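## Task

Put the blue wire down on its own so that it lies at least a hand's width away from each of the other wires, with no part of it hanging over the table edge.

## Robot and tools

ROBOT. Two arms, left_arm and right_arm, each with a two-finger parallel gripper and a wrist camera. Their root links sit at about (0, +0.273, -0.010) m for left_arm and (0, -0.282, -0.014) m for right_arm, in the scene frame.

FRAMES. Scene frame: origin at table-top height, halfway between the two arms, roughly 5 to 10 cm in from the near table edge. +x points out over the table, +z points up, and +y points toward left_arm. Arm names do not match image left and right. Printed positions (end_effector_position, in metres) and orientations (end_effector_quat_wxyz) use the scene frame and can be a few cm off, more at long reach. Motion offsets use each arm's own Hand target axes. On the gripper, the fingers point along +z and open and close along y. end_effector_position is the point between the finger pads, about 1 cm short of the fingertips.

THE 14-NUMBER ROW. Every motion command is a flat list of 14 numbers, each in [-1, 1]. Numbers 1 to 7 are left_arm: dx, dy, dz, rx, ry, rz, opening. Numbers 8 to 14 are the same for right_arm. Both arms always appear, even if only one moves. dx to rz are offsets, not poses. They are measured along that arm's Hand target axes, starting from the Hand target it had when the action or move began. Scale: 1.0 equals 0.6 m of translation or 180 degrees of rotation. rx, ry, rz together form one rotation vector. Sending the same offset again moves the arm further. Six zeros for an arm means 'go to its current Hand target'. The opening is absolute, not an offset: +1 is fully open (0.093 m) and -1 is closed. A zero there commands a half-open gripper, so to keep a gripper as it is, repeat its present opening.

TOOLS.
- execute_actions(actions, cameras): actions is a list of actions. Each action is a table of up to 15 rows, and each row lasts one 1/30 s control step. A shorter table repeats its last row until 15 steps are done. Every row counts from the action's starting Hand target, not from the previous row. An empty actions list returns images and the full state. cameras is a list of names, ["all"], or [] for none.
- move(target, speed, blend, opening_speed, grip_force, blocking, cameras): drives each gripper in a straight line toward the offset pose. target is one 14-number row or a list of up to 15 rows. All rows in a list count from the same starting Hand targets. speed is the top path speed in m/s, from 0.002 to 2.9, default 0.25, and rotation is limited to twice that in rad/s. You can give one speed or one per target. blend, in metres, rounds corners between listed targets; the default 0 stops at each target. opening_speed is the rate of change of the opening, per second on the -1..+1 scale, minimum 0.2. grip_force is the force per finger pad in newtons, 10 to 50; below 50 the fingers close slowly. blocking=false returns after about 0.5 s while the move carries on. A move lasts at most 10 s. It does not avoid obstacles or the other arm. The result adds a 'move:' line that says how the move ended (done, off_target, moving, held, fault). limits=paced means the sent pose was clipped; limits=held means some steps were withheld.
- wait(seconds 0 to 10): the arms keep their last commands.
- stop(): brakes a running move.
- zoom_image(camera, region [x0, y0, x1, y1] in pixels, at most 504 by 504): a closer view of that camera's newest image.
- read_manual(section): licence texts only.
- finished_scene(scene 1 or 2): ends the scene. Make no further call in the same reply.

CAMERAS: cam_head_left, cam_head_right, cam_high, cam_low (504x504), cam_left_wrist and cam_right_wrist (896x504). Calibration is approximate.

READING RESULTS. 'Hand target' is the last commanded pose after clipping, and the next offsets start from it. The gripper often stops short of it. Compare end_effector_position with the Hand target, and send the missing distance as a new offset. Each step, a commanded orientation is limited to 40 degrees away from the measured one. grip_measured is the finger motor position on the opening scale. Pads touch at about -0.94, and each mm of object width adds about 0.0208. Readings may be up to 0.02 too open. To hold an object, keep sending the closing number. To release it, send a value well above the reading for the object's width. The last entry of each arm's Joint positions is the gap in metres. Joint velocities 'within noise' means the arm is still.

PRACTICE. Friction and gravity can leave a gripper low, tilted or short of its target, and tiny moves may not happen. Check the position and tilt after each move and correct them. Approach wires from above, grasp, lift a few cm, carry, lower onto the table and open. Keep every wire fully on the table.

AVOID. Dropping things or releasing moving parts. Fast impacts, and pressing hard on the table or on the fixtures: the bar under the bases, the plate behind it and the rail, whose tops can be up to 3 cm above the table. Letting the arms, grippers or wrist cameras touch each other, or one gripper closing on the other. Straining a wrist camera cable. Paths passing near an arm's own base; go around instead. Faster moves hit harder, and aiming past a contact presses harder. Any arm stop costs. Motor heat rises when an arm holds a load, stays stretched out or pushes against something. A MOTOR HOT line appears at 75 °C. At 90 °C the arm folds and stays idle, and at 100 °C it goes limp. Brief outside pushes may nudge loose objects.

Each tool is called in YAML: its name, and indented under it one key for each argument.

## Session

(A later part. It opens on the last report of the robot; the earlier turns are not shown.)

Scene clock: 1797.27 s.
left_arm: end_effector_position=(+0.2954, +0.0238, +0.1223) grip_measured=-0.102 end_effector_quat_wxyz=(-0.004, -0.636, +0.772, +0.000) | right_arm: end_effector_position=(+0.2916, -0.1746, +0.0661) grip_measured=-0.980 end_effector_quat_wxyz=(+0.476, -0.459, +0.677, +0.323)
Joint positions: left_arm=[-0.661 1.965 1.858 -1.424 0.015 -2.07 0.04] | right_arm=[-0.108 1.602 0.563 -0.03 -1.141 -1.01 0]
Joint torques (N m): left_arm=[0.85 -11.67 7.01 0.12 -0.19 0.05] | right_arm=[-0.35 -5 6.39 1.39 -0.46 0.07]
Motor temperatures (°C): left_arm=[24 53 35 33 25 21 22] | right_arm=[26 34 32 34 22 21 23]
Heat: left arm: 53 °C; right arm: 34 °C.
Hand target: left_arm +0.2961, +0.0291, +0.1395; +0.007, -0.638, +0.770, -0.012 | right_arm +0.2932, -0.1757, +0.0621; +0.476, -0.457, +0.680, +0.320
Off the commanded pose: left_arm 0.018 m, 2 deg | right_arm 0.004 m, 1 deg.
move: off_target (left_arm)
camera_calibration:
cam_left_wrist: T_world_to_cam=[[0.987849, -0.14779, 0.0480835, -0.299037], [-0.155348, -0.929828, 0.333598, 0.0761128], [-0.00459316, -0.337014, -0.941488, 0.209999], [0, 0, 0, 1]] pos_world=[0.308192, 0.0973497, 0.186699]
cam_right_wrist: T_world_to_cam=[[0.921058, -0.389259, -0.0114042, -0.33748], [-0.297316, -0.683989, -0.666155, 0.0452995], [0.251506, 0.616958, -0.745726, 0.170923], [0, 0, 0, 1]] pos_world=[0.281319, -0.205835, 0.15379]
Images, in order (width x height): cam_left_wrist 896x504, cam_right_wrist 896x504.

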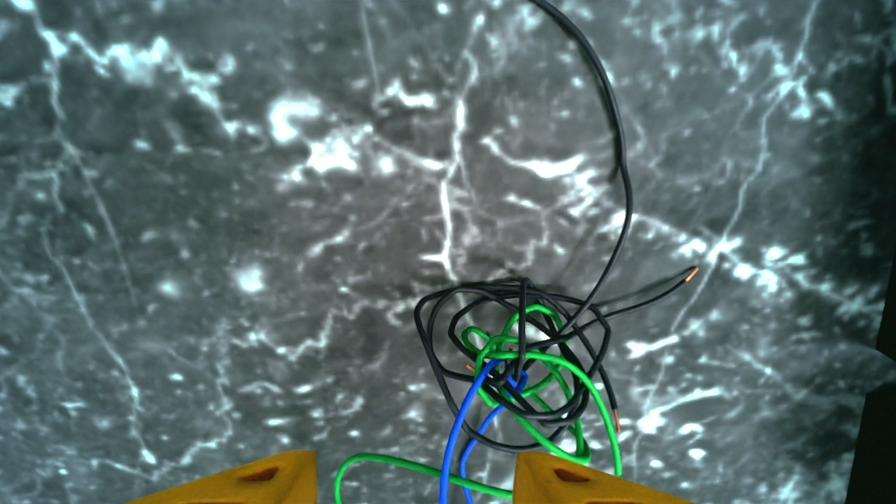

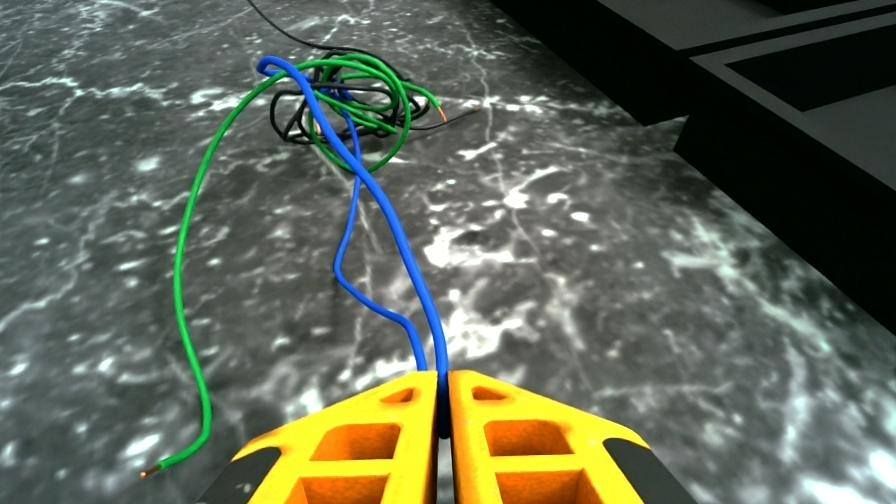

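zoom_image:
  camera: "cam_left_wrist"
  region: [400, 260, 660, 500]

zoom_image:
  camera: "cam_left_wrist"
  region: [455, 330, 575, 430]

zoom_image:
  camera: "cam_right_wrist"
  region: [230, 30, 480, 200]

Scaled by 1.938.

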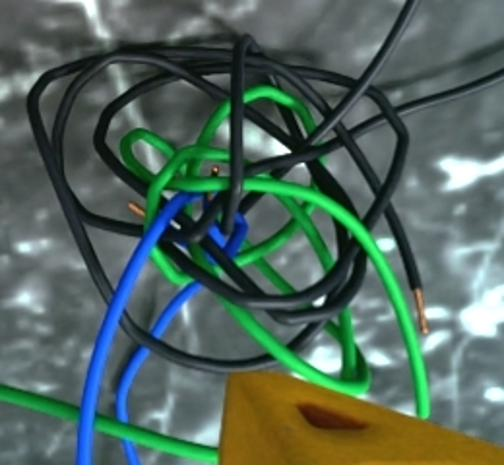

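Scaled by 4.200.

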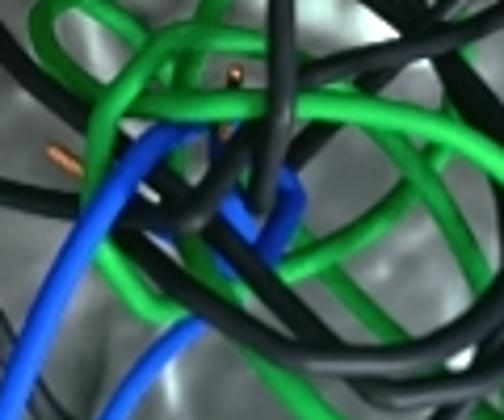

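Scaled by 2.016.

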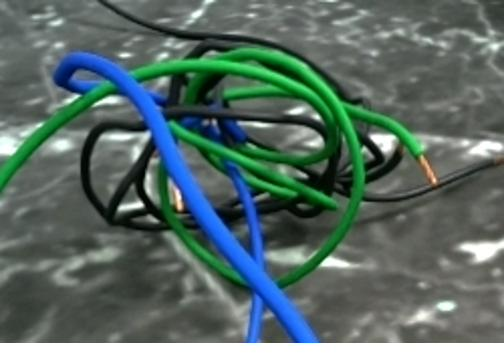

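move:
  target: [0.0905, -0.1093, 0.1027, 0, 0, 0.0778, -0.1, 0, 0, 0, 0, 0, 0, -1.0]
  speed: 0.12
  cameras: ["cam_left_wrist", "cam_right_wrist"]

Scene clock: 1851.30 s.
left_arm: end_effector_position=(+0.3524, -0.0391, +0.0871) grip_measured=-0.102 end_effector_quat_wxyz=(+0.005, -0.546, +0.837, -0.029) | right_arm: end_effector_position=(+0.2916, -0.1746, +0.0660) grip_measured=-0.980 end_effector_quat_wxyz=(+0.476, -0.459, +0.677, +0.322)
Joint positions: left_arm=[-0.688 2.294 2.24 -1.418 0.013 -1.876 0.04] | right_arm=[-0.108 1.602 0.563 -0.03 -1.141 -1.01 0]
Joint torques (N m): left_arm=[0.05 -9.14 7.42 0.32 -0.18 0.25] | right_arm=[-0.35 -5.01 6.39 1.39 -0.45 0.08]
Motor temperatures (°C): left_arm=[23 61 36 31 24 21 22] | right_arm=[25 33 31 33 22 21 23]
Heat: left arm: 61 °C; right arm: 33 °C.
Hand target: left_arm +0.3519, -0.0371, +0.0799; +0.008, -0.539, +0.842, -0.011 | right_arm +0.2932, -0.1757, +0.0621; +0.476, -0.457, +0.680, +0.320
Off the commanded pose: left_arm 0.007 m, 2 deg | right_arm 0.004 m, 1 deg.
move: done
camera_calibration:
cam_left_wrist: T_world_to_cam=[[0.927514, -0.358697, 0.105143, -0.354813], [-0.372098, -0.85931, 0.350898, 0.115956], [-0.0355155, -0.364586, -0.930492, 0.164804], [0, 0, 0, 1]] pos_world=[0.378094, 0.0324576, 0.149966]
cam_right_wrist: T_world_to_cam=[[0.921, -0.3894, -0.0112554, -0.337516], [-0.297424, -0.684214, -0.665875, 0.0451747], [0.25159, 0.616619, -0.745978, 0.170794], [0, 0, 0, 1]] pos_world=[0.281319, -0.205834, 0.15369]
Images, in order (width x height): cam_left_wrist 896x504, cam_right_wrist 896x504.

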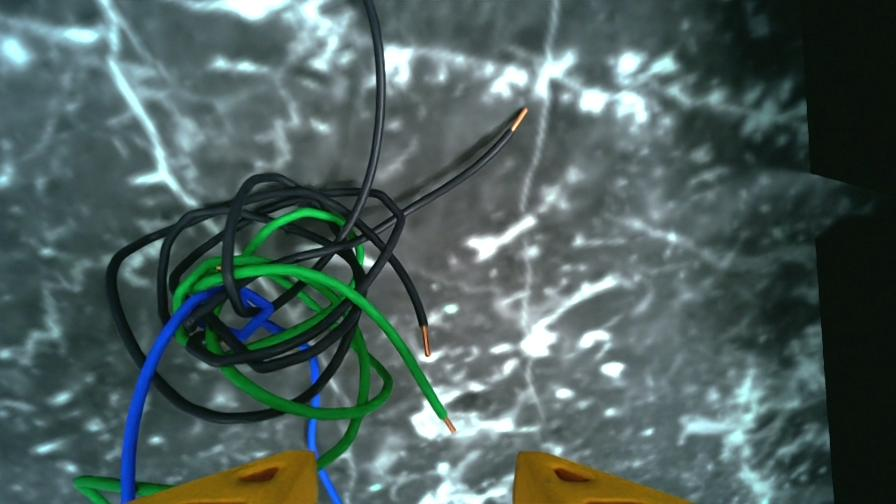

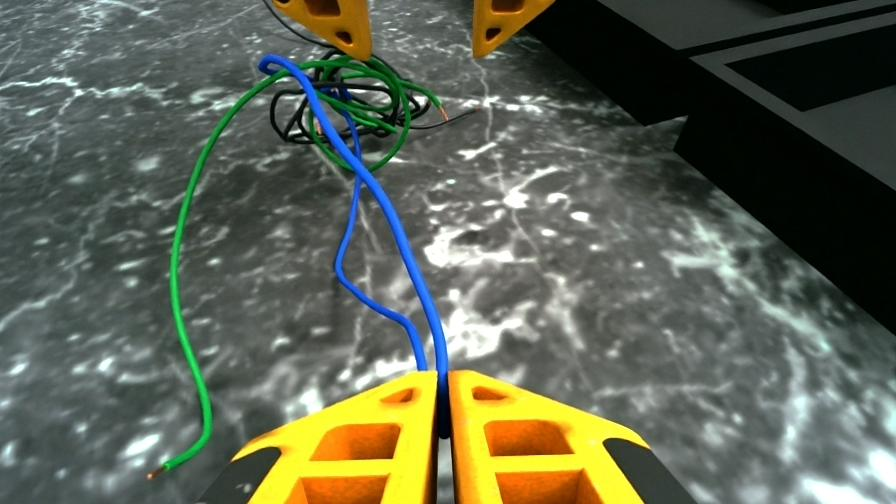

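move:
  target:
    - [0, 0.0367, 0, 0, 0, 0, -0.3, 0, 0, 0, 0, 0, 0, -1.0]
    - [0, 0.0367, 0.118, 0, 0, 0, -0.3, 0, 0, 0, 0, 0, 0, -1.0]
    - [0, 0.0367, 0.118, 0, 0, 0, -1.0, 0, 0, 0, 0, 0, 0, -1.0]
  speed: 0.08
  opening_speed: 0.8
  cameras: ["cam_left_wrist", "cam_right_wrist"]

Scene clock: 1882.57 s.
left_arm: end_effector_position=(+0.3326, -0.0309, +0.0191) grip_measured=-0.978 end_effector_quat_wxyz=(+0.001, -0.539, +0.842, -0.015) | right_arm: end_effector_position=(+0.2916, -0.1746, +0.0660) grip_measured=-0.980 end_effector_quat_wxyz=(+0.476, -0.459, +0.677, +0.322)
Joint positions: left_arm=[-0.705 2.231 1.864 -1.133 0.011 -1.875 0] | right_arm=[-0.108 1.602 0.563 -0.03 -1.14 -1.01 0]
Joint torques (N m): left_arm=[0.36 -10.25 3.58 0.87 -0.18 0.06] | right_arm=[-0.35 -5 6.39 1.39 -0.46 0.07]
Motor temperatures (°C): left_arm=[23 56 36 31 23 21 21] | right_arm=[25 32 30 33 22 21 23]
Heat: left arm: 56 °C; right arm: 33 °C.
Hand target: left_arm +0.3338, -0.0286, +0.0086; +0.009, -0.539, +0.842, -0.011 | right_arm +0.2932, -0.1757, +0.0621; +0.476, -0.457, +0.680, +0.320
Off the commanded pose: left_arm 0.011 m, 1 deg | right_arm 0.004 m, 1 deg.
move: off_target (left_arm); target 3's new opening was sent with left_arm's hand 0.012 m and 1 deg from that target
camera_calibration:
cam_left_wrist: T_world_to_cam=[[0.923068, -0.37651, 0.0786513, -0.325028], [-0.379778, -0.859746, 0.341476, 0.14213], [-0.0609492, -0.345076, -0.936594, 0.112912], [0, 0, 0, 1]] pos_world=[0.360883, 0.0387821, 0.0827822]
cam_right_wrist: T_world_to_cam=[[0.920903, -0.389631, -0.0111946, -0.337546], [-0.297637, -0.684348, -0.665643, 0.0451723], [0.251694, 0.616325, -0.746186, 0.170736], [0, 0, 0, 1]] pos_world=[0.281319, -0.205833, 0.15369]
Images, in order (width x height): cam_left_wrist 896x504, cam_right_wrist 896x504.

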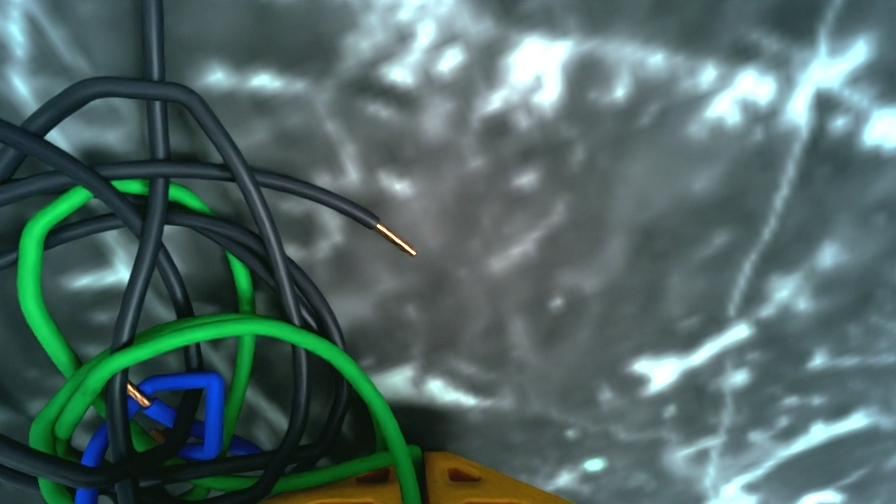

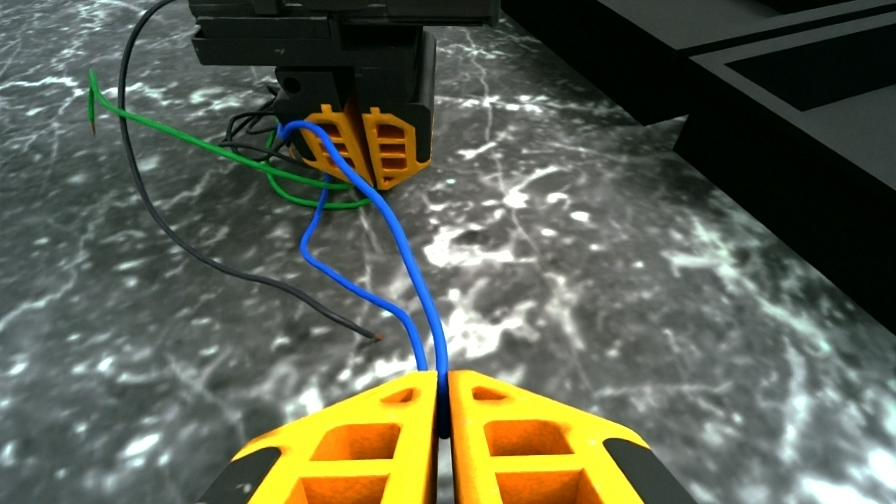

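move:
  target: [0, 0, 0, 0, 0, 0, -1.0, -0.08, 0, -0.12, 0, 0, 0, -1.0]
  speed: 0.06
  cameras: ["cam_left_wrist", "cam_right_wrist"]

Scene clock: 1899.30 s.
left_arm: end_effector_position=(+0.3347, -0.0370, +0.0193) grip_measured=-0.978 end_effector_quat_wxyz=(+0.001, -0.537, +0.843, -0.027) | right_arm: end_effector_position=(+0.2629, -0.2146, +0.1166) grip_measured=-0.980 end_effector_quat_wxyz=(+0.450, -0.449, +0.692, +0.342)
Joint positions: left_arm=[-0.709 2.231 1.864 -1.109 0.017 -1.875 0] | right_arm=[-0.294 1.513 0.797 -0.863 -1.172 -1.486 0]
Joint torques (N m): left_arm=[0.77 -10.29 3.63 0.65 -0.23 0.07] | right_arm=[-1.88 -7.04 11.03 0.33 -0.77 -0.17]
Motor temperatures (°C): left_arm=[23 57 35 31 23 21 22] | right_arm=[25 32 30 33 22 21 23]
Heat: left arm: 57 °C; right arm: 33 °C.
Hand target: left_arm +0.3338, -0.0286, +0.0086; +0.009, -0.539, +0.842, -0.011 | right_arm +0.2737, -0.2231, +0.1318; +0.476, -0.457, +0.680, +0.320
Off the commanded pose: left_arm 0.014 m, 2 deg | right_arm 0.021 m, 4 deg.
move: off_target (left_arm, right_arm)
camera_calibration:
cam_left_wrist: T_world_to_cam=[[0.920031, -0.379332, 0.09823, -0.328719], [-0.388554, -0.850755, 0.353894, 0.14065], [-0.0506737, -0.363761, -0.930113, 0.106925], [0, 0, 0, 1]] pos_world=[0.3625, 0.0338597, 0.0819671]
cam_right_wrist: T_world_to_cam=[[0.920536, -0.382388, -0.0799611, -0.316389], [-0.340672, -0.685576, -0.643372, 0.0514728], [0.191198, 0.619488, -0.761366, 0.258666], [0, 0, 0, 1]] pos_world=[0.259326, -0.245935, 0.204757]
Images, in order (width x height): cam_left_wrist 896x504, cam_right_wrist 896x504.

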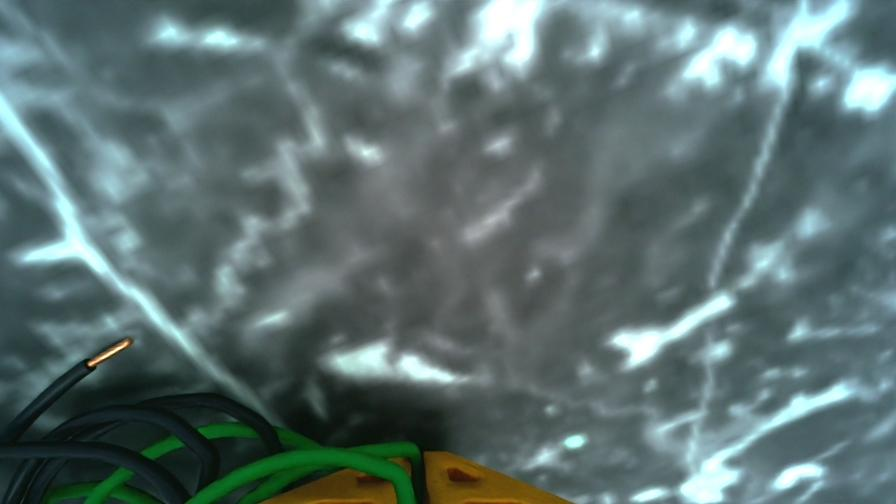

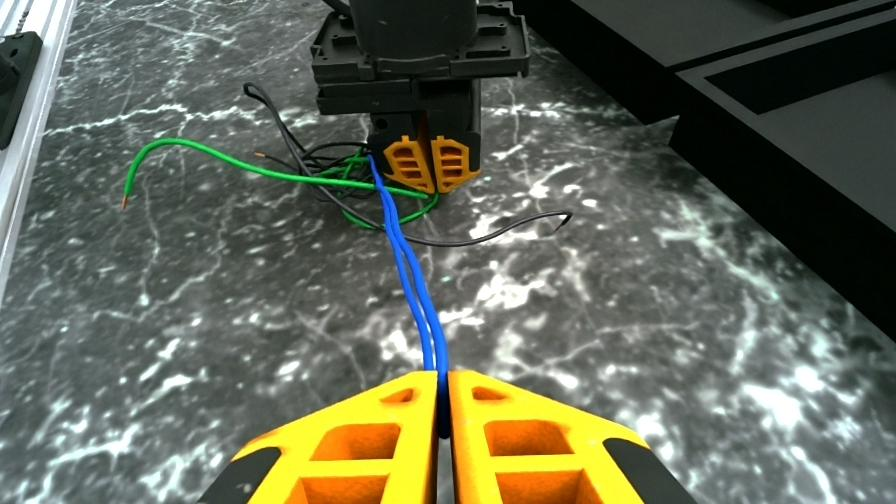

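move:
  target: [0, 0, 0, 0, 0, 0, -1.0, -0.04, 0, -0.07, 0, 0, 0, -1.0]
  speed: 0.05
  cameras: ["cam_right_wrist", "cam_high"]

zoom_image:
  camera: "cam_right_wrist"
  region: [200, 60, 500, 300]

Scene clock: 1909.73 s.
left_arm: end_effector_position=(+0.3366, -0.0448, +0.0198) grip_measured=-0.978 end_effector_quat_wxyz=(-0.002, -0.535, +0.844, -0.042) | right_arm: end_effector_position=(+0.2564, -0.2477, +0.1632) grip_measured=-0.980 end_effector_quat_wxyz=(+0.467, -0.456, +0.684, +0.324)
Joint positions: left_arm=[-0.714 2.231 1.864 -1.082 0.032 -1.876 0] | right_arm=[-0.435 1.531 1 -1.309 -1.166 -1.824 0]
Joint torques (N m): left_arm=[1.2 -10.32 3.81 0.37 -0.35 0.08] | right_arm=[-0.88 -4.6 10.13 -0.29 -0.69 -0.17]
Motor temperatures (°C): left_arm=[23 58 35 31 23 21 22] | right_arm=[25 33 32 32 23 21 23]
Heat: left arm: 58 °C; right arm: 33 °C.
Hand target: left_arm +0.3338, -0.0285, +0.0086; +0.008, -0.539, +0.842, -0.011 | right_arm +0.2619, -0.2520, +0.1688; +0.476, -0.457, +0.680, +0.320
Off the commanded pose: left_arm 0.020 m, 4 deg | right_arm 0.009 m, 1 deg.
move: off_target (left_arm)
camera_calibration:
cam_right_wrist: T_world_to_cam=[[0.918983, -0.393211, -0.0292529, -0.329931], [-0.315081, -0.687727, -0.65403, 0.0511473], [0.237054, 0.61026, -0.755902, 0.300952], [0, 0, 0, 1]] pos_world=[0.247975, -0.278216, 0.251291]
Images, in order (width x height): cam_high 504x504, cam_right_wrist 896x504.

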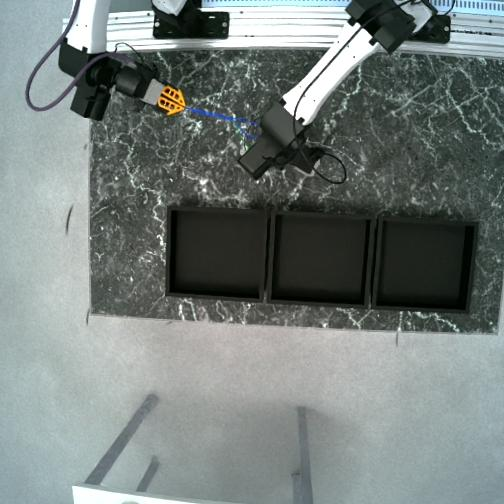

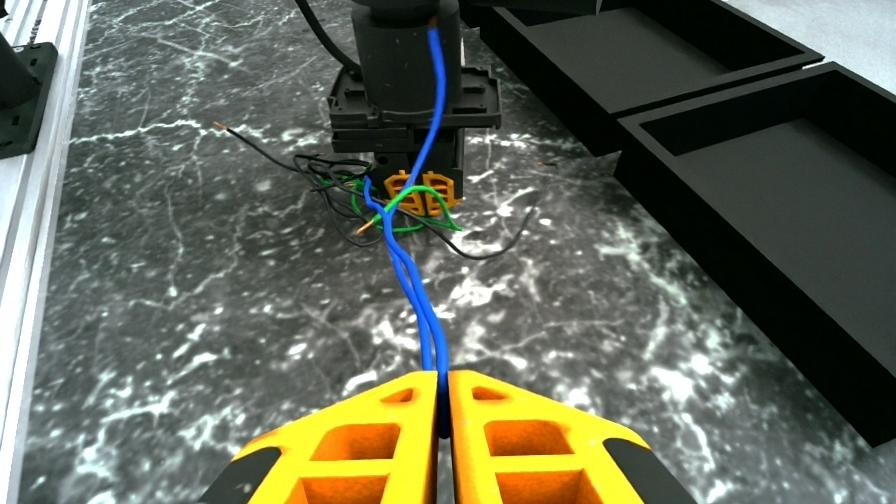

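Scaled by 1.680.

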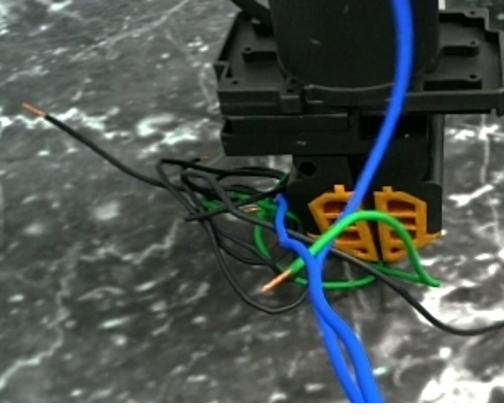

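move:
  target: [0, 0, 0, 0, 0, 0, -1.0, -0.04, 0, -0.06, 0, 0, 0, -1.0]
  speed: 0.05
  cameras: ["cam_right_wrist"]

zoom_image:
  camera: "cam_right_wrist"
  region: [200, 60, 500, 300]

Scene clock: 1921.17 s.
left_arm: end_effector_position=(+0.3366, -0.0448, +0.0198) grip_measured=-0.978 end_effector_quat_wxyz=(-0.002, -0.535, +0.844, -0.042) | right_arm: end_effector_position=(+0.2519, -0.2731, +0.1948) grip_measured=-0.980 end_effector_quat_wxyz=(+0.473, -0.443, +0.693, +0.317)
Joint positions: left_arm=[-0.714 2.231 1.864 -1.082 0.032 -1.876 0] | right_arm=[-0.537 1.56 1.145 -1.57 -1.143 -1.982 0]
Joint torques (N m): left_arm=[1.2 -10.33 3.81 0.37 -0.36 0.08] | right_arm=[-0.59 -7.19 9.65 -0.59 -0.56 -0.11]
Motor temperatures (°C): left_arm=[23 59 34 31 23 21 22] | right_arm=[25 33 33 31 23 21 23]
Heat: left arm: 59 °C; right arm: 33 °C.
Hand target: left_arm +0.3338, -0.0285, +0.0086; +0.008, -0.539, +0.842, -0.011 | right_arm +0.2522, -0.2757, +0.2037; +0.476, -0.457, +0.680, +0.320
Off the commanded pose: left_arm 0.020 m, 4 deg | right_arm 0.009 m, 2 deg.
joint sent to its limit (right arm) — joint 4 (wrist pitch), lower limit. The joint targets still meet the commanded pose.
move: off_target (left_arm)
camera_calibration:
cam_right_wrist: T_world_to_cam=[[0.904694, -0.424921, -0.0311693, -0.339538], [-0.339907, -0.67571, -0.654125, 0.0624536], [0.25689, 0.602377, -0.755744, 0.334267], [0, 0, 0, 1]] pos_world=[0.242537, -0.303431, 0.282889]
Images, in order (width x height): cam_right_wrist 896x504.

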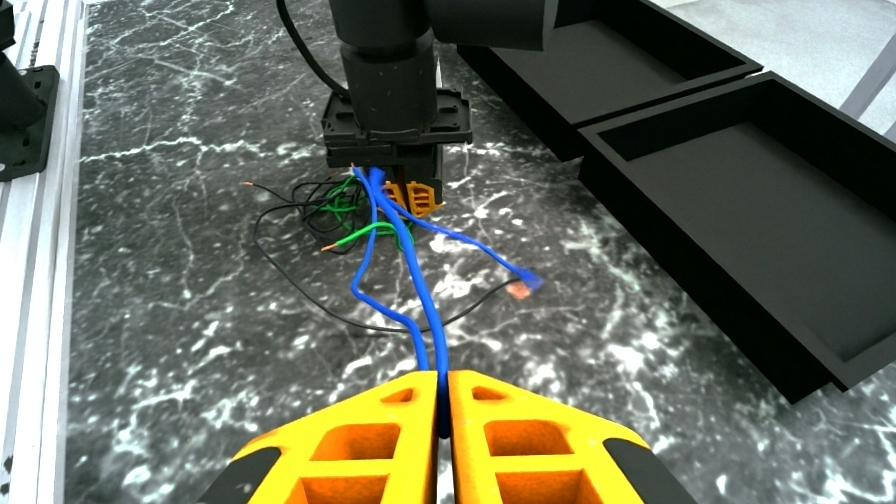

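Scaled by 1.680.

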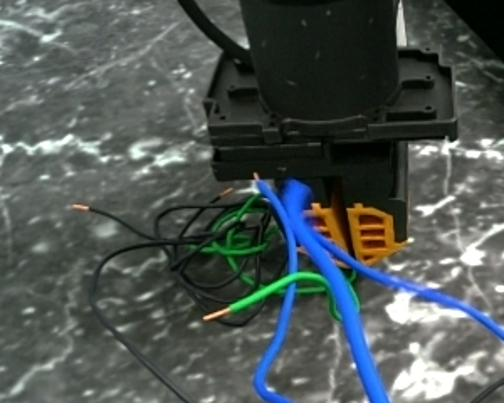

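move:
  target: [-0.2128, 0.1352, -0.025, 0, 0, 0, -1.0, -0.1123, -0.0959, -0.1608, 0.3118, 0.1465, 0.2183, -1.0]
  speed: 0.1
  cameras: ["cam_left_wrist", "cam_right_wrist", "cam_high", "cam_head_right"]

Scene clock: 1977.40 s.
left_arm: end_effector_position=(+0.3169, +0.1083, +0.0172) grip_measured=-0.978 end_effector_quat_wxyz=(-0.005, -0.540, +0.841, -0.025) | right_arm: end_effector_position=(+0.2781, -0.3612, +0.2957) grip_measured=-0.980 end_effector_quat_wxyz=(+0.343, -0.002, +0.939, -0.001)
Joint positions: left_arm=[-0.422 1.876 1.302 -0.921 0.053 -1.597 0] | right_arm=[-0.321 1.243 1.55 -1.234 -0.212 -0.31 0]
Joint torques (N m): left_arm=[1.44 -10.28 3.99 0.3 -0.36 0.23] | right_arm=[0.57 -2.69 10.73 1.52 -0.06 0.12]
Motor temperatures (°C): left_arm=[23 61 33 30 23 21 22] | right_arm=[25 33 34 30 23 21 23]
Heat: left arm: 61 °C; right arm: 34 °C.
Hand target: left_arm +0.3134, +0.1215, +0.0216; +0.009, -0.539, +0.842, -0.011 | right_arm +0.2799, -0.3601, +0.3000; +0.342, +0.000, +0.940, +0.000
Off the commanded pose: left_arm 0.014 m, 2 deg | right_arm 0.005 m, 0 deg.
move: off_target (left_arm)
camera_calibration:
cam_left_wrist: T_world_to_cam=[[0.924234, -0.371532, 0.0880696, -0.258929], [-0.377088, -0.851923, 0.363362, 0.254457], [-0.059972, -0.369041, -0.927476, 0.16035], [0, 0, 0, 1]] pos_world=[0.34488, 0.179753, 0.0790651]
cam_right_wrist: T_world_to_cam=[[-0.0207388, -0.999781, 0.00286151, -0.357784], [-0.979193, 0.0197337, -0.201967, 0.373162], [0.201867, -0.00699054, -0.979388, 0.318111], [0, 0, 0, 1]] pos_world=[0.293762, -0.362845, 0.387945]
Images, in order (width x height): cam_head_right 504x504, cam_high 504x504, cam_left_wrist 896x504, cam_right_wrist 896x504.

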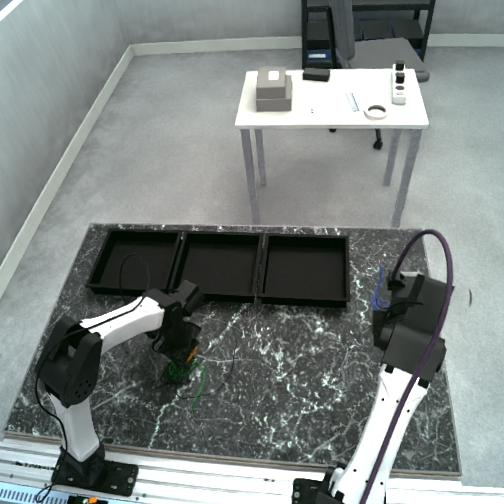

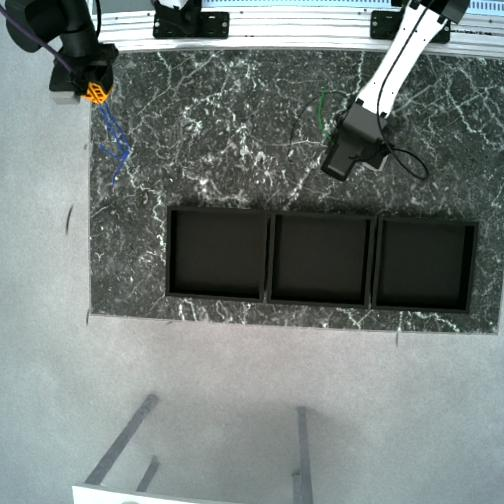

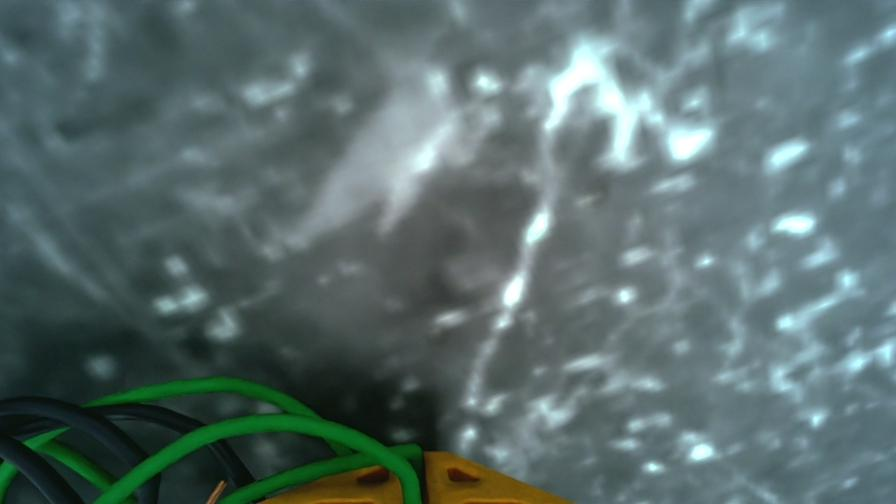

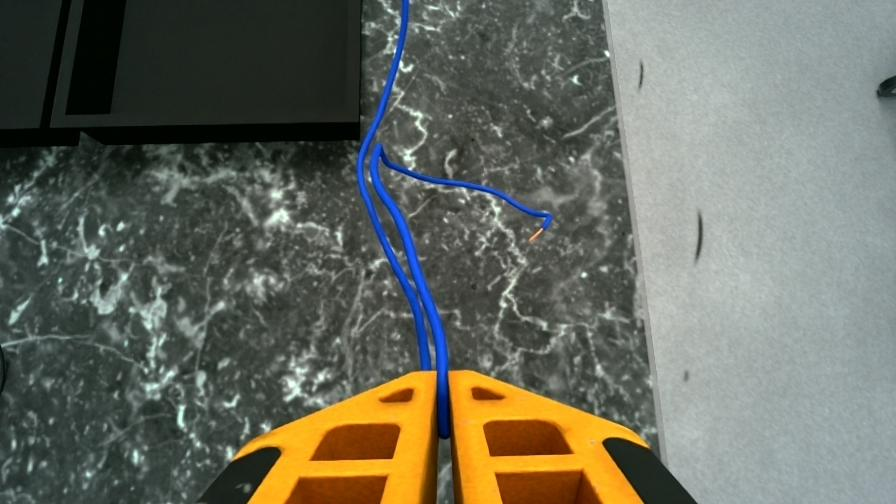

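move:
  target: [0, 0, 0, 0, 0, 0, -1.0, 0.3478, 0.0167, 0.2847, 0, 0.1111, 0, -1.0]
  speed: 0.12
  cameras: ["cam_right_wrist", "cam_high", "cam_head_right"]

Scene clock: 2006.63 s.
left_arm: end_effector_position=(+0.3169, +0.1083, +0.0172) grip_measured=-0.978 end_effector_quat_wxyz=(-0.005, -0.540, +0.841, -0.025) | right_arm: end_effector_position=(+0.2255, -0.3499, +0.0376) grip_measured=-0.980 end_effector_quat_wxyz=(+0.169, +0.011, +0.985, +0.005)
Joint positions: left_arm=[-0.422 1.876 1.302 -0.921 0.053 -1.597 0] | right_arm=[-0.306 1.209 0.636 -0.698 -0.094 -0.322 0]
Joint torques (N m): left_arm=[1.46 -10.28 3.97 0.3 -0.36 0.23] | right_arm=[0.55 -2.66 7.87 1.35 -0.01 -0.11]
Motor temperatures (°C): left_arm=[23 63 32 29 23 21 22] | right_arm=[25 32 36 32 22 21 23]
Heat: left arm: 63 °C; right arm: 36 °C.
Hand target: left_arm +0.3134, +0.1215, +0.0216; +0.009, -0.539, +0.842, -0.011 | right_arm +0.2300, -0.3501, +0.0350; +0.174, +0.000, +0.985, +0.000
Off the commanded pose: left_arm 0.014 m, 2 deg | right_arm 0.005 m, 1 deg.
move: off_target (left_arm)
camera_calibration:
cam_right_wrist: T_world_to_cam=[[-0.0414748, -0.99913, -0.00431915, -0.341792], [-0.986968, 0.0402964, 0.155792, 0.264765], [-0.155482, 0.0107243, -0.98778, 0.163208], [0, 0, 0, 1]] pos_world=[0.272515, -0.353914, 0.118489]
Images, in order (width x height): cam_head_right 504x504, cam_high 504x504, cam_right_wrist 896x504.

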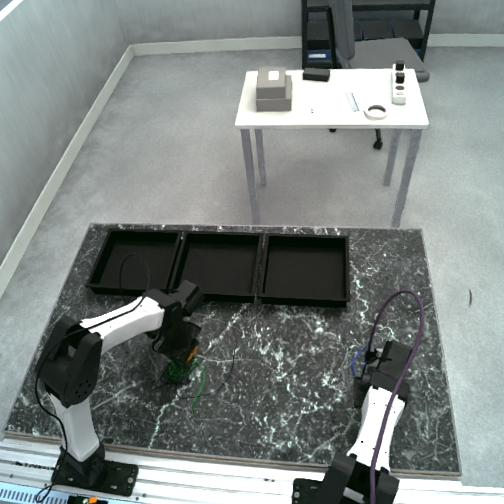

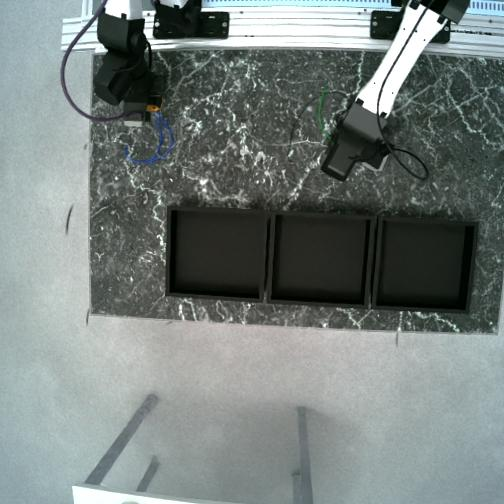

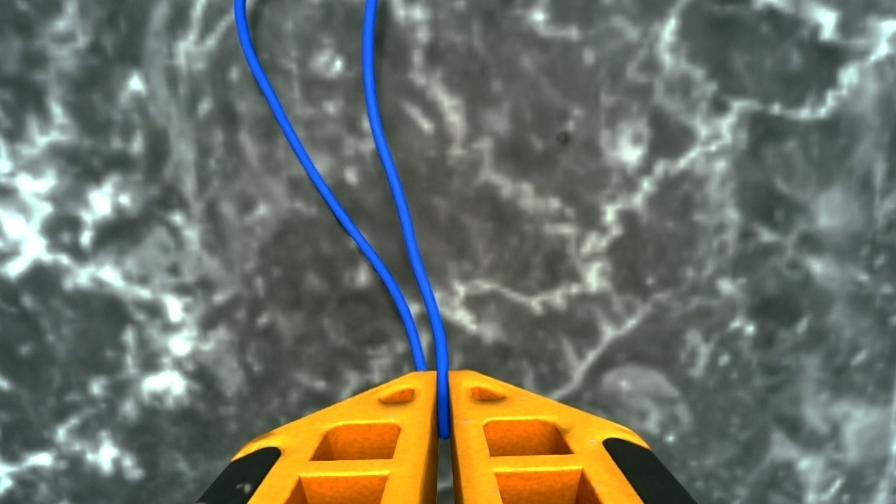

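move:
  target:
    - [0, 0, 0, 0, 0, 0, -1.0, 0.0086, 0, 0.0235, 0, 0, 0, -1.0]
    - [0, 0, 0, 0, 0, 0, -0.2, 0.0086, 0, 0.0235, 0, 0, 0, -0.4]
    - [0, 0, -0.2, 0, 0, 0, -0.2, 0.0086, 0, -0.18, 0, 0, 0, -0.4]
  speed: 0.08
  opening_speed: 0.5
  cameras: ["cam_right_wrist", "cam_high", "cam_left_wrist"]

Scene clock: 2024.27 s.
left_arm: end_effector_position=(+0.3095, +0.1173, +0.1250) grip_measured=-0.202 end_effector_quat_wxyz=(-0.007, -0.542, +0.840, -0.002) | right_arm: end_effector_position=(+0.1862, -0.3499, +0.1249) grip_measured=-0.401 end_effector_quat_wxyz=(+0.161, +0.005, +0.987, -0.001)
Joint positions: left_arm=[-0.413 1.807 1.648 -1.378 0.032 -1.591 0.035] | right_arm=[-0.363 1.023 0.896 -1.162 -0.097 -0.392 0.026]
Joint torques (N m): left_arm=[1.09 -10.43 7.3 0.18 -0.18 0.22] | right_arm=[-0.75 -3.18 11.12 0.87 -0.2 -0.13]
Motor temperatures (°C): left_arm=[23 63 32 29 23 21 22] | right_arm=[25 31 35 32 22 21 23]
Heat: left arm: 63 °C; right arm: 35 °C.
Hand target: left_arm +0.3101, +0.1227, +0.1415; +0.008, -0.539, +0.842, -0.011 | right_arm +0.1881, -0.3500, +0.1347; +0.174, +0.000, +0.985, +0.000
Off the commanded pose: left_arm 0.017 m, 2 deg | right_arm 0.010 m, 2 deg.
move: off_target (left_arm); target 2's new opening was sent with left_arm's hand 0.014 m and 2 deg from that target
camera_calibration:
cam_left_wrist: T_world_to_cam=[[0.927829, -0.369887, 0.0481296, -0.254681], [-0.36324, -0.866656, 0.342001, 0.220213], [-0.0847899, -0.334801, -0.938466, 0.268363], [0, 0, 0, 1]] pos_world=[0.339046, 0.186494, 0.188794]
cam_right_wrist: T_world_to_cam=[[-0.0314961, -0.999464, 0.0089492, -0.346627], [-0.984628, 0.0325651, 0.171604, 0.207241], [-0.171803, -0.00340677, -0.985125, 0.241124], [0, 0, 0, 1]] pos_world=[0.234564, -0.352368, 0.205075]
Images, in order (width x height): cam_high 504x504, cam_left_wrist 896x504, cam_right_wrist 896x504.

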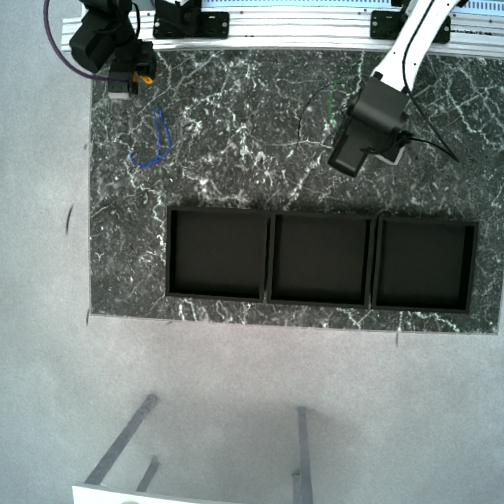

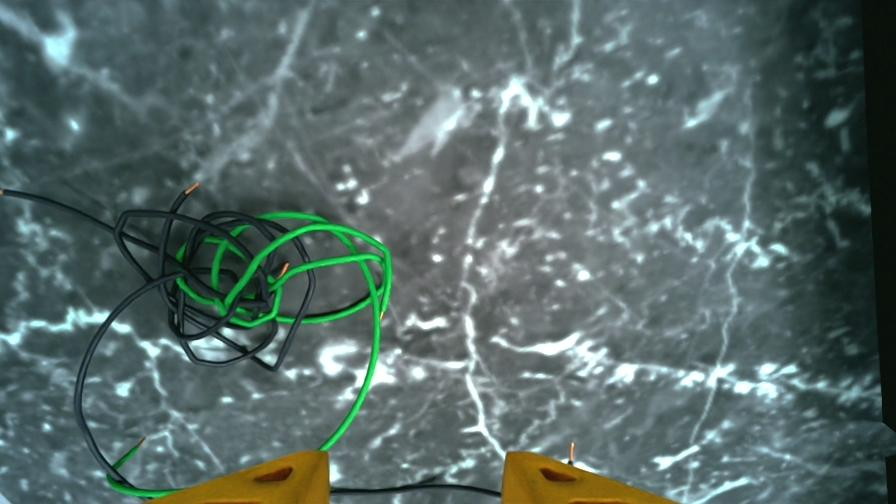

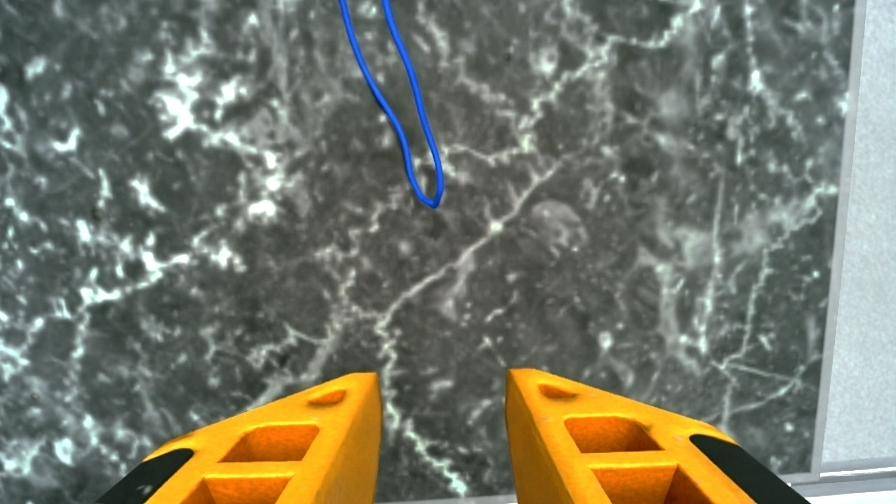

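execute_actions:
  actions: []
  cameras: ["cam_head_left", "cam_high"]

Scene clock: 2056.70 s.
left_arm: end_effector_position=(+0.3094, +0.1173, +0.1250) grip_measured=-0.202 end_effector_quat_wxyz=(-0.007, -0.542, +0.840, -0.002) | right_arm: end_effector_position=(+0.1861, -0.3499, +0.1249) grip_measured=-0.401 end_effector_quat_wxyz=(+0.161, +0.005, +0.987, -0.001)
Joint positions: left_arm=[-0.413 1.807 1.648 -1.379 0.032 -1.591 0.035] | right_arm=[-0.363 1.023 0.896 -1.163 -0.097 -0.392 0.026]
Joint velocities: within noise
Joint torques (N m): left_arm=[1.09 -10.43 7.3 0.15 -0.18 0.22] | right_arm=[-0.73 -3.15 11.12 0.87 -0.2 -0.12]
Motor temperatures (°C): left_arm=[23 59 37 29 23 21 22] | right_arm=[25 30 34 31 22 21 23]
Heat: left arm: 59 °C; right arm: 34 °C.
Hand target: left_arm +0.3101, +0.1227, +0.1415; +0.008, -0.539, +0.842, -0.011 | right_arm +0.1881, -0.3500, +0.1347; +0.174, +0.000, +0.985, +0.000
Tool commands: left_gripper/opening=-0.2 right_gripper/opening=-0.4
Off the commanded pose: left_arm 0.017 m, 2 deg | right_arm 0.010 m, 2 deg.
Images, in order (width x height): cam_head_left 504x504, cam_high 504x504.

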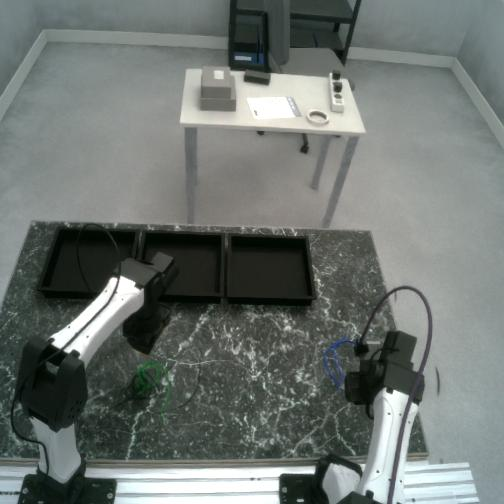

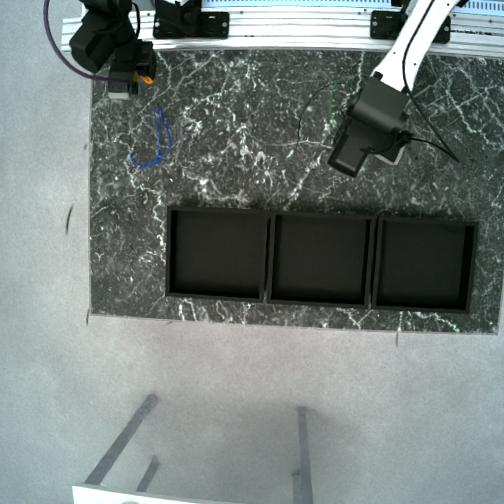

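move:
  target:
    - [-0.1335, 0.227, -0.1833, 0.0374, -0.0363, 0.5001, -0.2, 0, 0, 0, 0, 0, 0, -0.1]
    - [-0.1335, 0.227, -0.1833, 0.0374, -0.0363, 0.5001, -0.2, -0.1592, 0.75, 0.0845, -0.1277, -0.0250, -0.3081, -0.1]
  speed: 0.25
  cameras: ["cam_right_wrist", "cam_left_wrist"]

Scene clock: 2130.83 s.
left_arm: end_effector_position=(+0.2250, +0.2541, +0.2490) grip_measured=-0.202 end_effector_quat_wxyz=(+0.152, +0.206, +0.967, +0.002) | right_arm: end_effector_position=(+0.2944, +0.0941, +0.1197) grip_measured=-0.101 end_effector_quat_wxyz=(+0.189, -0.481, +0.850, +0.104)
Joint positions: left_arm=[0.057 1.211 1.532 -1.568 0.098 0.426 0.035] | right_arm=[0.929 2.023 1.744 -0.892 -0.065 -0.133 0.04]
Joint torques (N m): left_arm=[0.98 -3.6 4.41 0.97 0.22 0.24] | right_arm=[-0.03 -9.73 11.78 1.15 -0.14 -0.12]
Motor temperatures (°C): left_arm=[23 59 38 28 22 21 22] | right_arm=[25 29 36 30 22 21 23]
Heat: left arm: 59 °C; right arm: 36 °C.
Hand target: left_arm +0.2171, +0.2536, +0.2477; +0.085, +0.215, +0.973, -0.019 | right_arm +0.2956, +0.0998, +0.1195; +0.187, -0.488, +0.846, +0.108
Off the commanded pose: left_arm 0.008 m, 8 deg | right_arm 0.006 m, 1 deg.
joint sent to its limit (left arm) — joint 4 (wrist pitch), lower limit. The joint targets are off in orientation, not in position.
move: off_target (left_arm)
camera_calibration:
cam_left_wrist: T_world_to_cam=[[-0.374254, -0.927322, -0.00262709, 0.315644], [-0.926778, 0.373934, 0.0354406, 0.153552], [-0.0318825, 0.0156985, -0.999368, 0.337476], [0, 0, 0, 1]] pos_world=[0.271199, 0.229988, 0.33265]
cam_right_wrist: T_world_to_cam=[[0.844583, -0.535307, 0.0112258, -0.20133], [-0.534931, -0.84272, 0.0605981, 0.263548], [-0.0229783, -0.0571852, -0.998099, 0.218754], [0, 0, 0, 1]] pos_world=[0.316047, 0.126833, 0.204628]
Images, in order (width x height): cam_left_wrist 896x504, cam_right_wrist 896x504.

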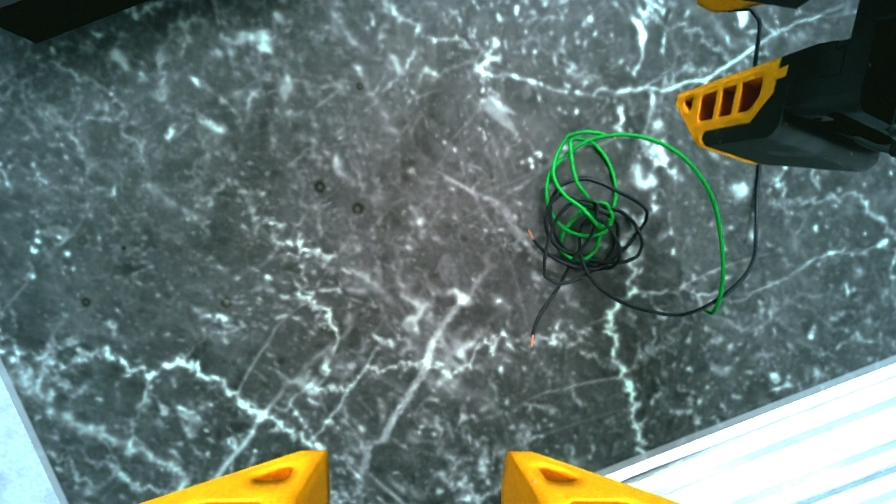

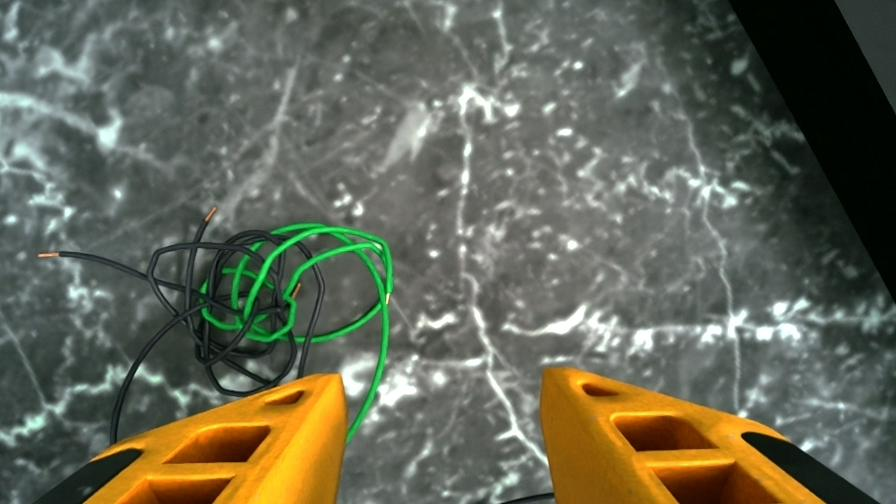

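move:
  target:
    - [0, 0, 0, 0, 0, 0, -0.2, 0.0677, 0.036, 0.1505, 0, 0, 0, -0.1]
    - [0, 0, 0, 0, 0, 0, -0.2, 0.0677, 0.036, 0.1505, 0, 0, 0, -1.0]
  speed: 0.12
  opening_speed: 1.0
  cameras: ["cam_right_wrist", "cam_left_wrist"]

Scene clock: 2155.73 s.
left_arm: end_effector_position=(+0.2250, +0.2541, +0.2490) grip_measured=-0.202 end_effector_quat_wxyz=(+0.152, +0.206, +0.967, +0.002) | right_arm: end_effector_position=(+0.2751, +0.1070, +0.0269) grip_measured=-0.979 end_effector_quat_wxyz=(+0.181, -0.492, +0.844, +0.108)
Joint positions: left_arm=[0.057 1.211 1.532 -1.568 0.098 0.426 0.035] | right_arm=[0.98 2.091 1.474 -0.565 -0.064 -0.109 0]
Joint torques (N m): left_arm=[0.96 -3.6 4.41 0.97 0.22 0.24] | right_arm=[0.21 -10.29 8.18 1.55 0.04 0.13]
Motor temperatures (°C): left_arm=[23 53 35 29 22 21 22] | right_arm=[25 34 38 31 22 21 23]
Heat: left arm: 53 °C; right arm: 38 °C.
Hand target: left_arm +0.2171, +0.2536, +0.2477; +0.085, +0.215, +0.973, -0.019 | right_arm +0.2774, +0.1119, +0.0207; +0.187, -0.488, +0.846, +0.108
Off the commanded pose: left_arm 0.008 m, 8 deg | right_arm 0.008 m, 1 deg.
joint sent to its limit (left arm) — joint 4 (wrist pitch), lower limit. The joint targets are off in orientation, not in position.
move: off_target (left_arm)
camera_calibration:
cam_left_wrist: T_world_to_cam=[[-0.374254, -0.927322, -0.00262709, 0.315644], [-0.926778, 0.373934, 0.0354406, 0.153552], [-0.0318825, 0.0156985, -0.999368, 0.337476], [0, 0, 0, 1]] pos_world=[0.271199, 0.229988, 0.33265]
cam_right_wrist: T_world_to_cam=[[0.859311, -0.511447, 0.00259023, -0.18347], [-0.510275, -0.856977, 0.0721838, 0.264139], [-0.0346984, -0.0633501, -0.997388, 0.130339], [0, 0, 0, 1]] pos_world=[0.296964, 0.140783, 0.111407]
Images, in order (width x height): cam_left_wrist 896x504, cam_right_wrist 896x504.

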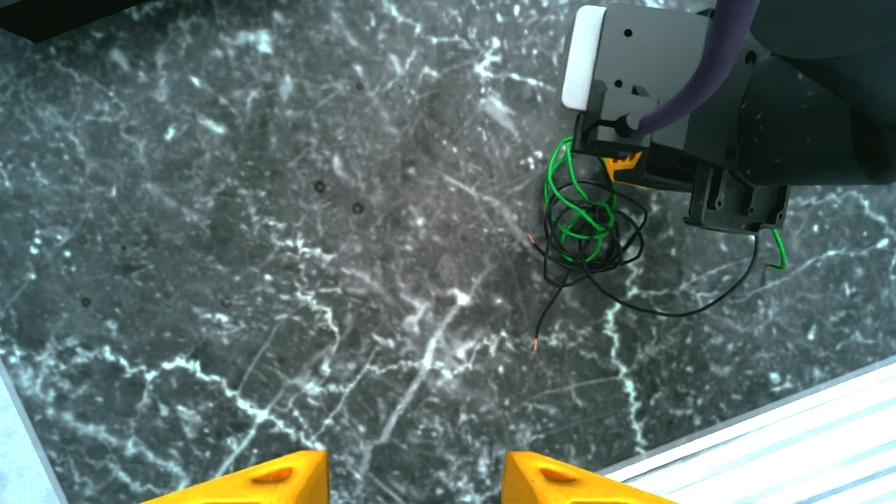

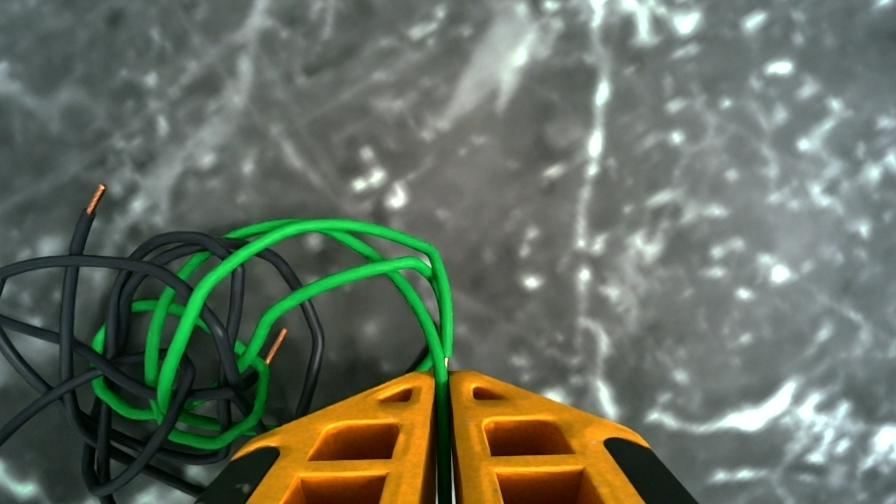

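zoom_image:
  camera: "cam_left_wrist"
  region: [510, 120, 690, 360]

Scaled by 2.100.

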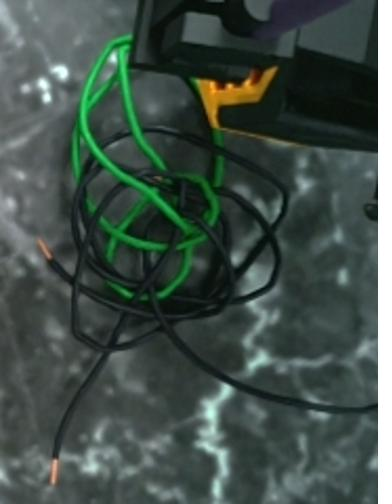

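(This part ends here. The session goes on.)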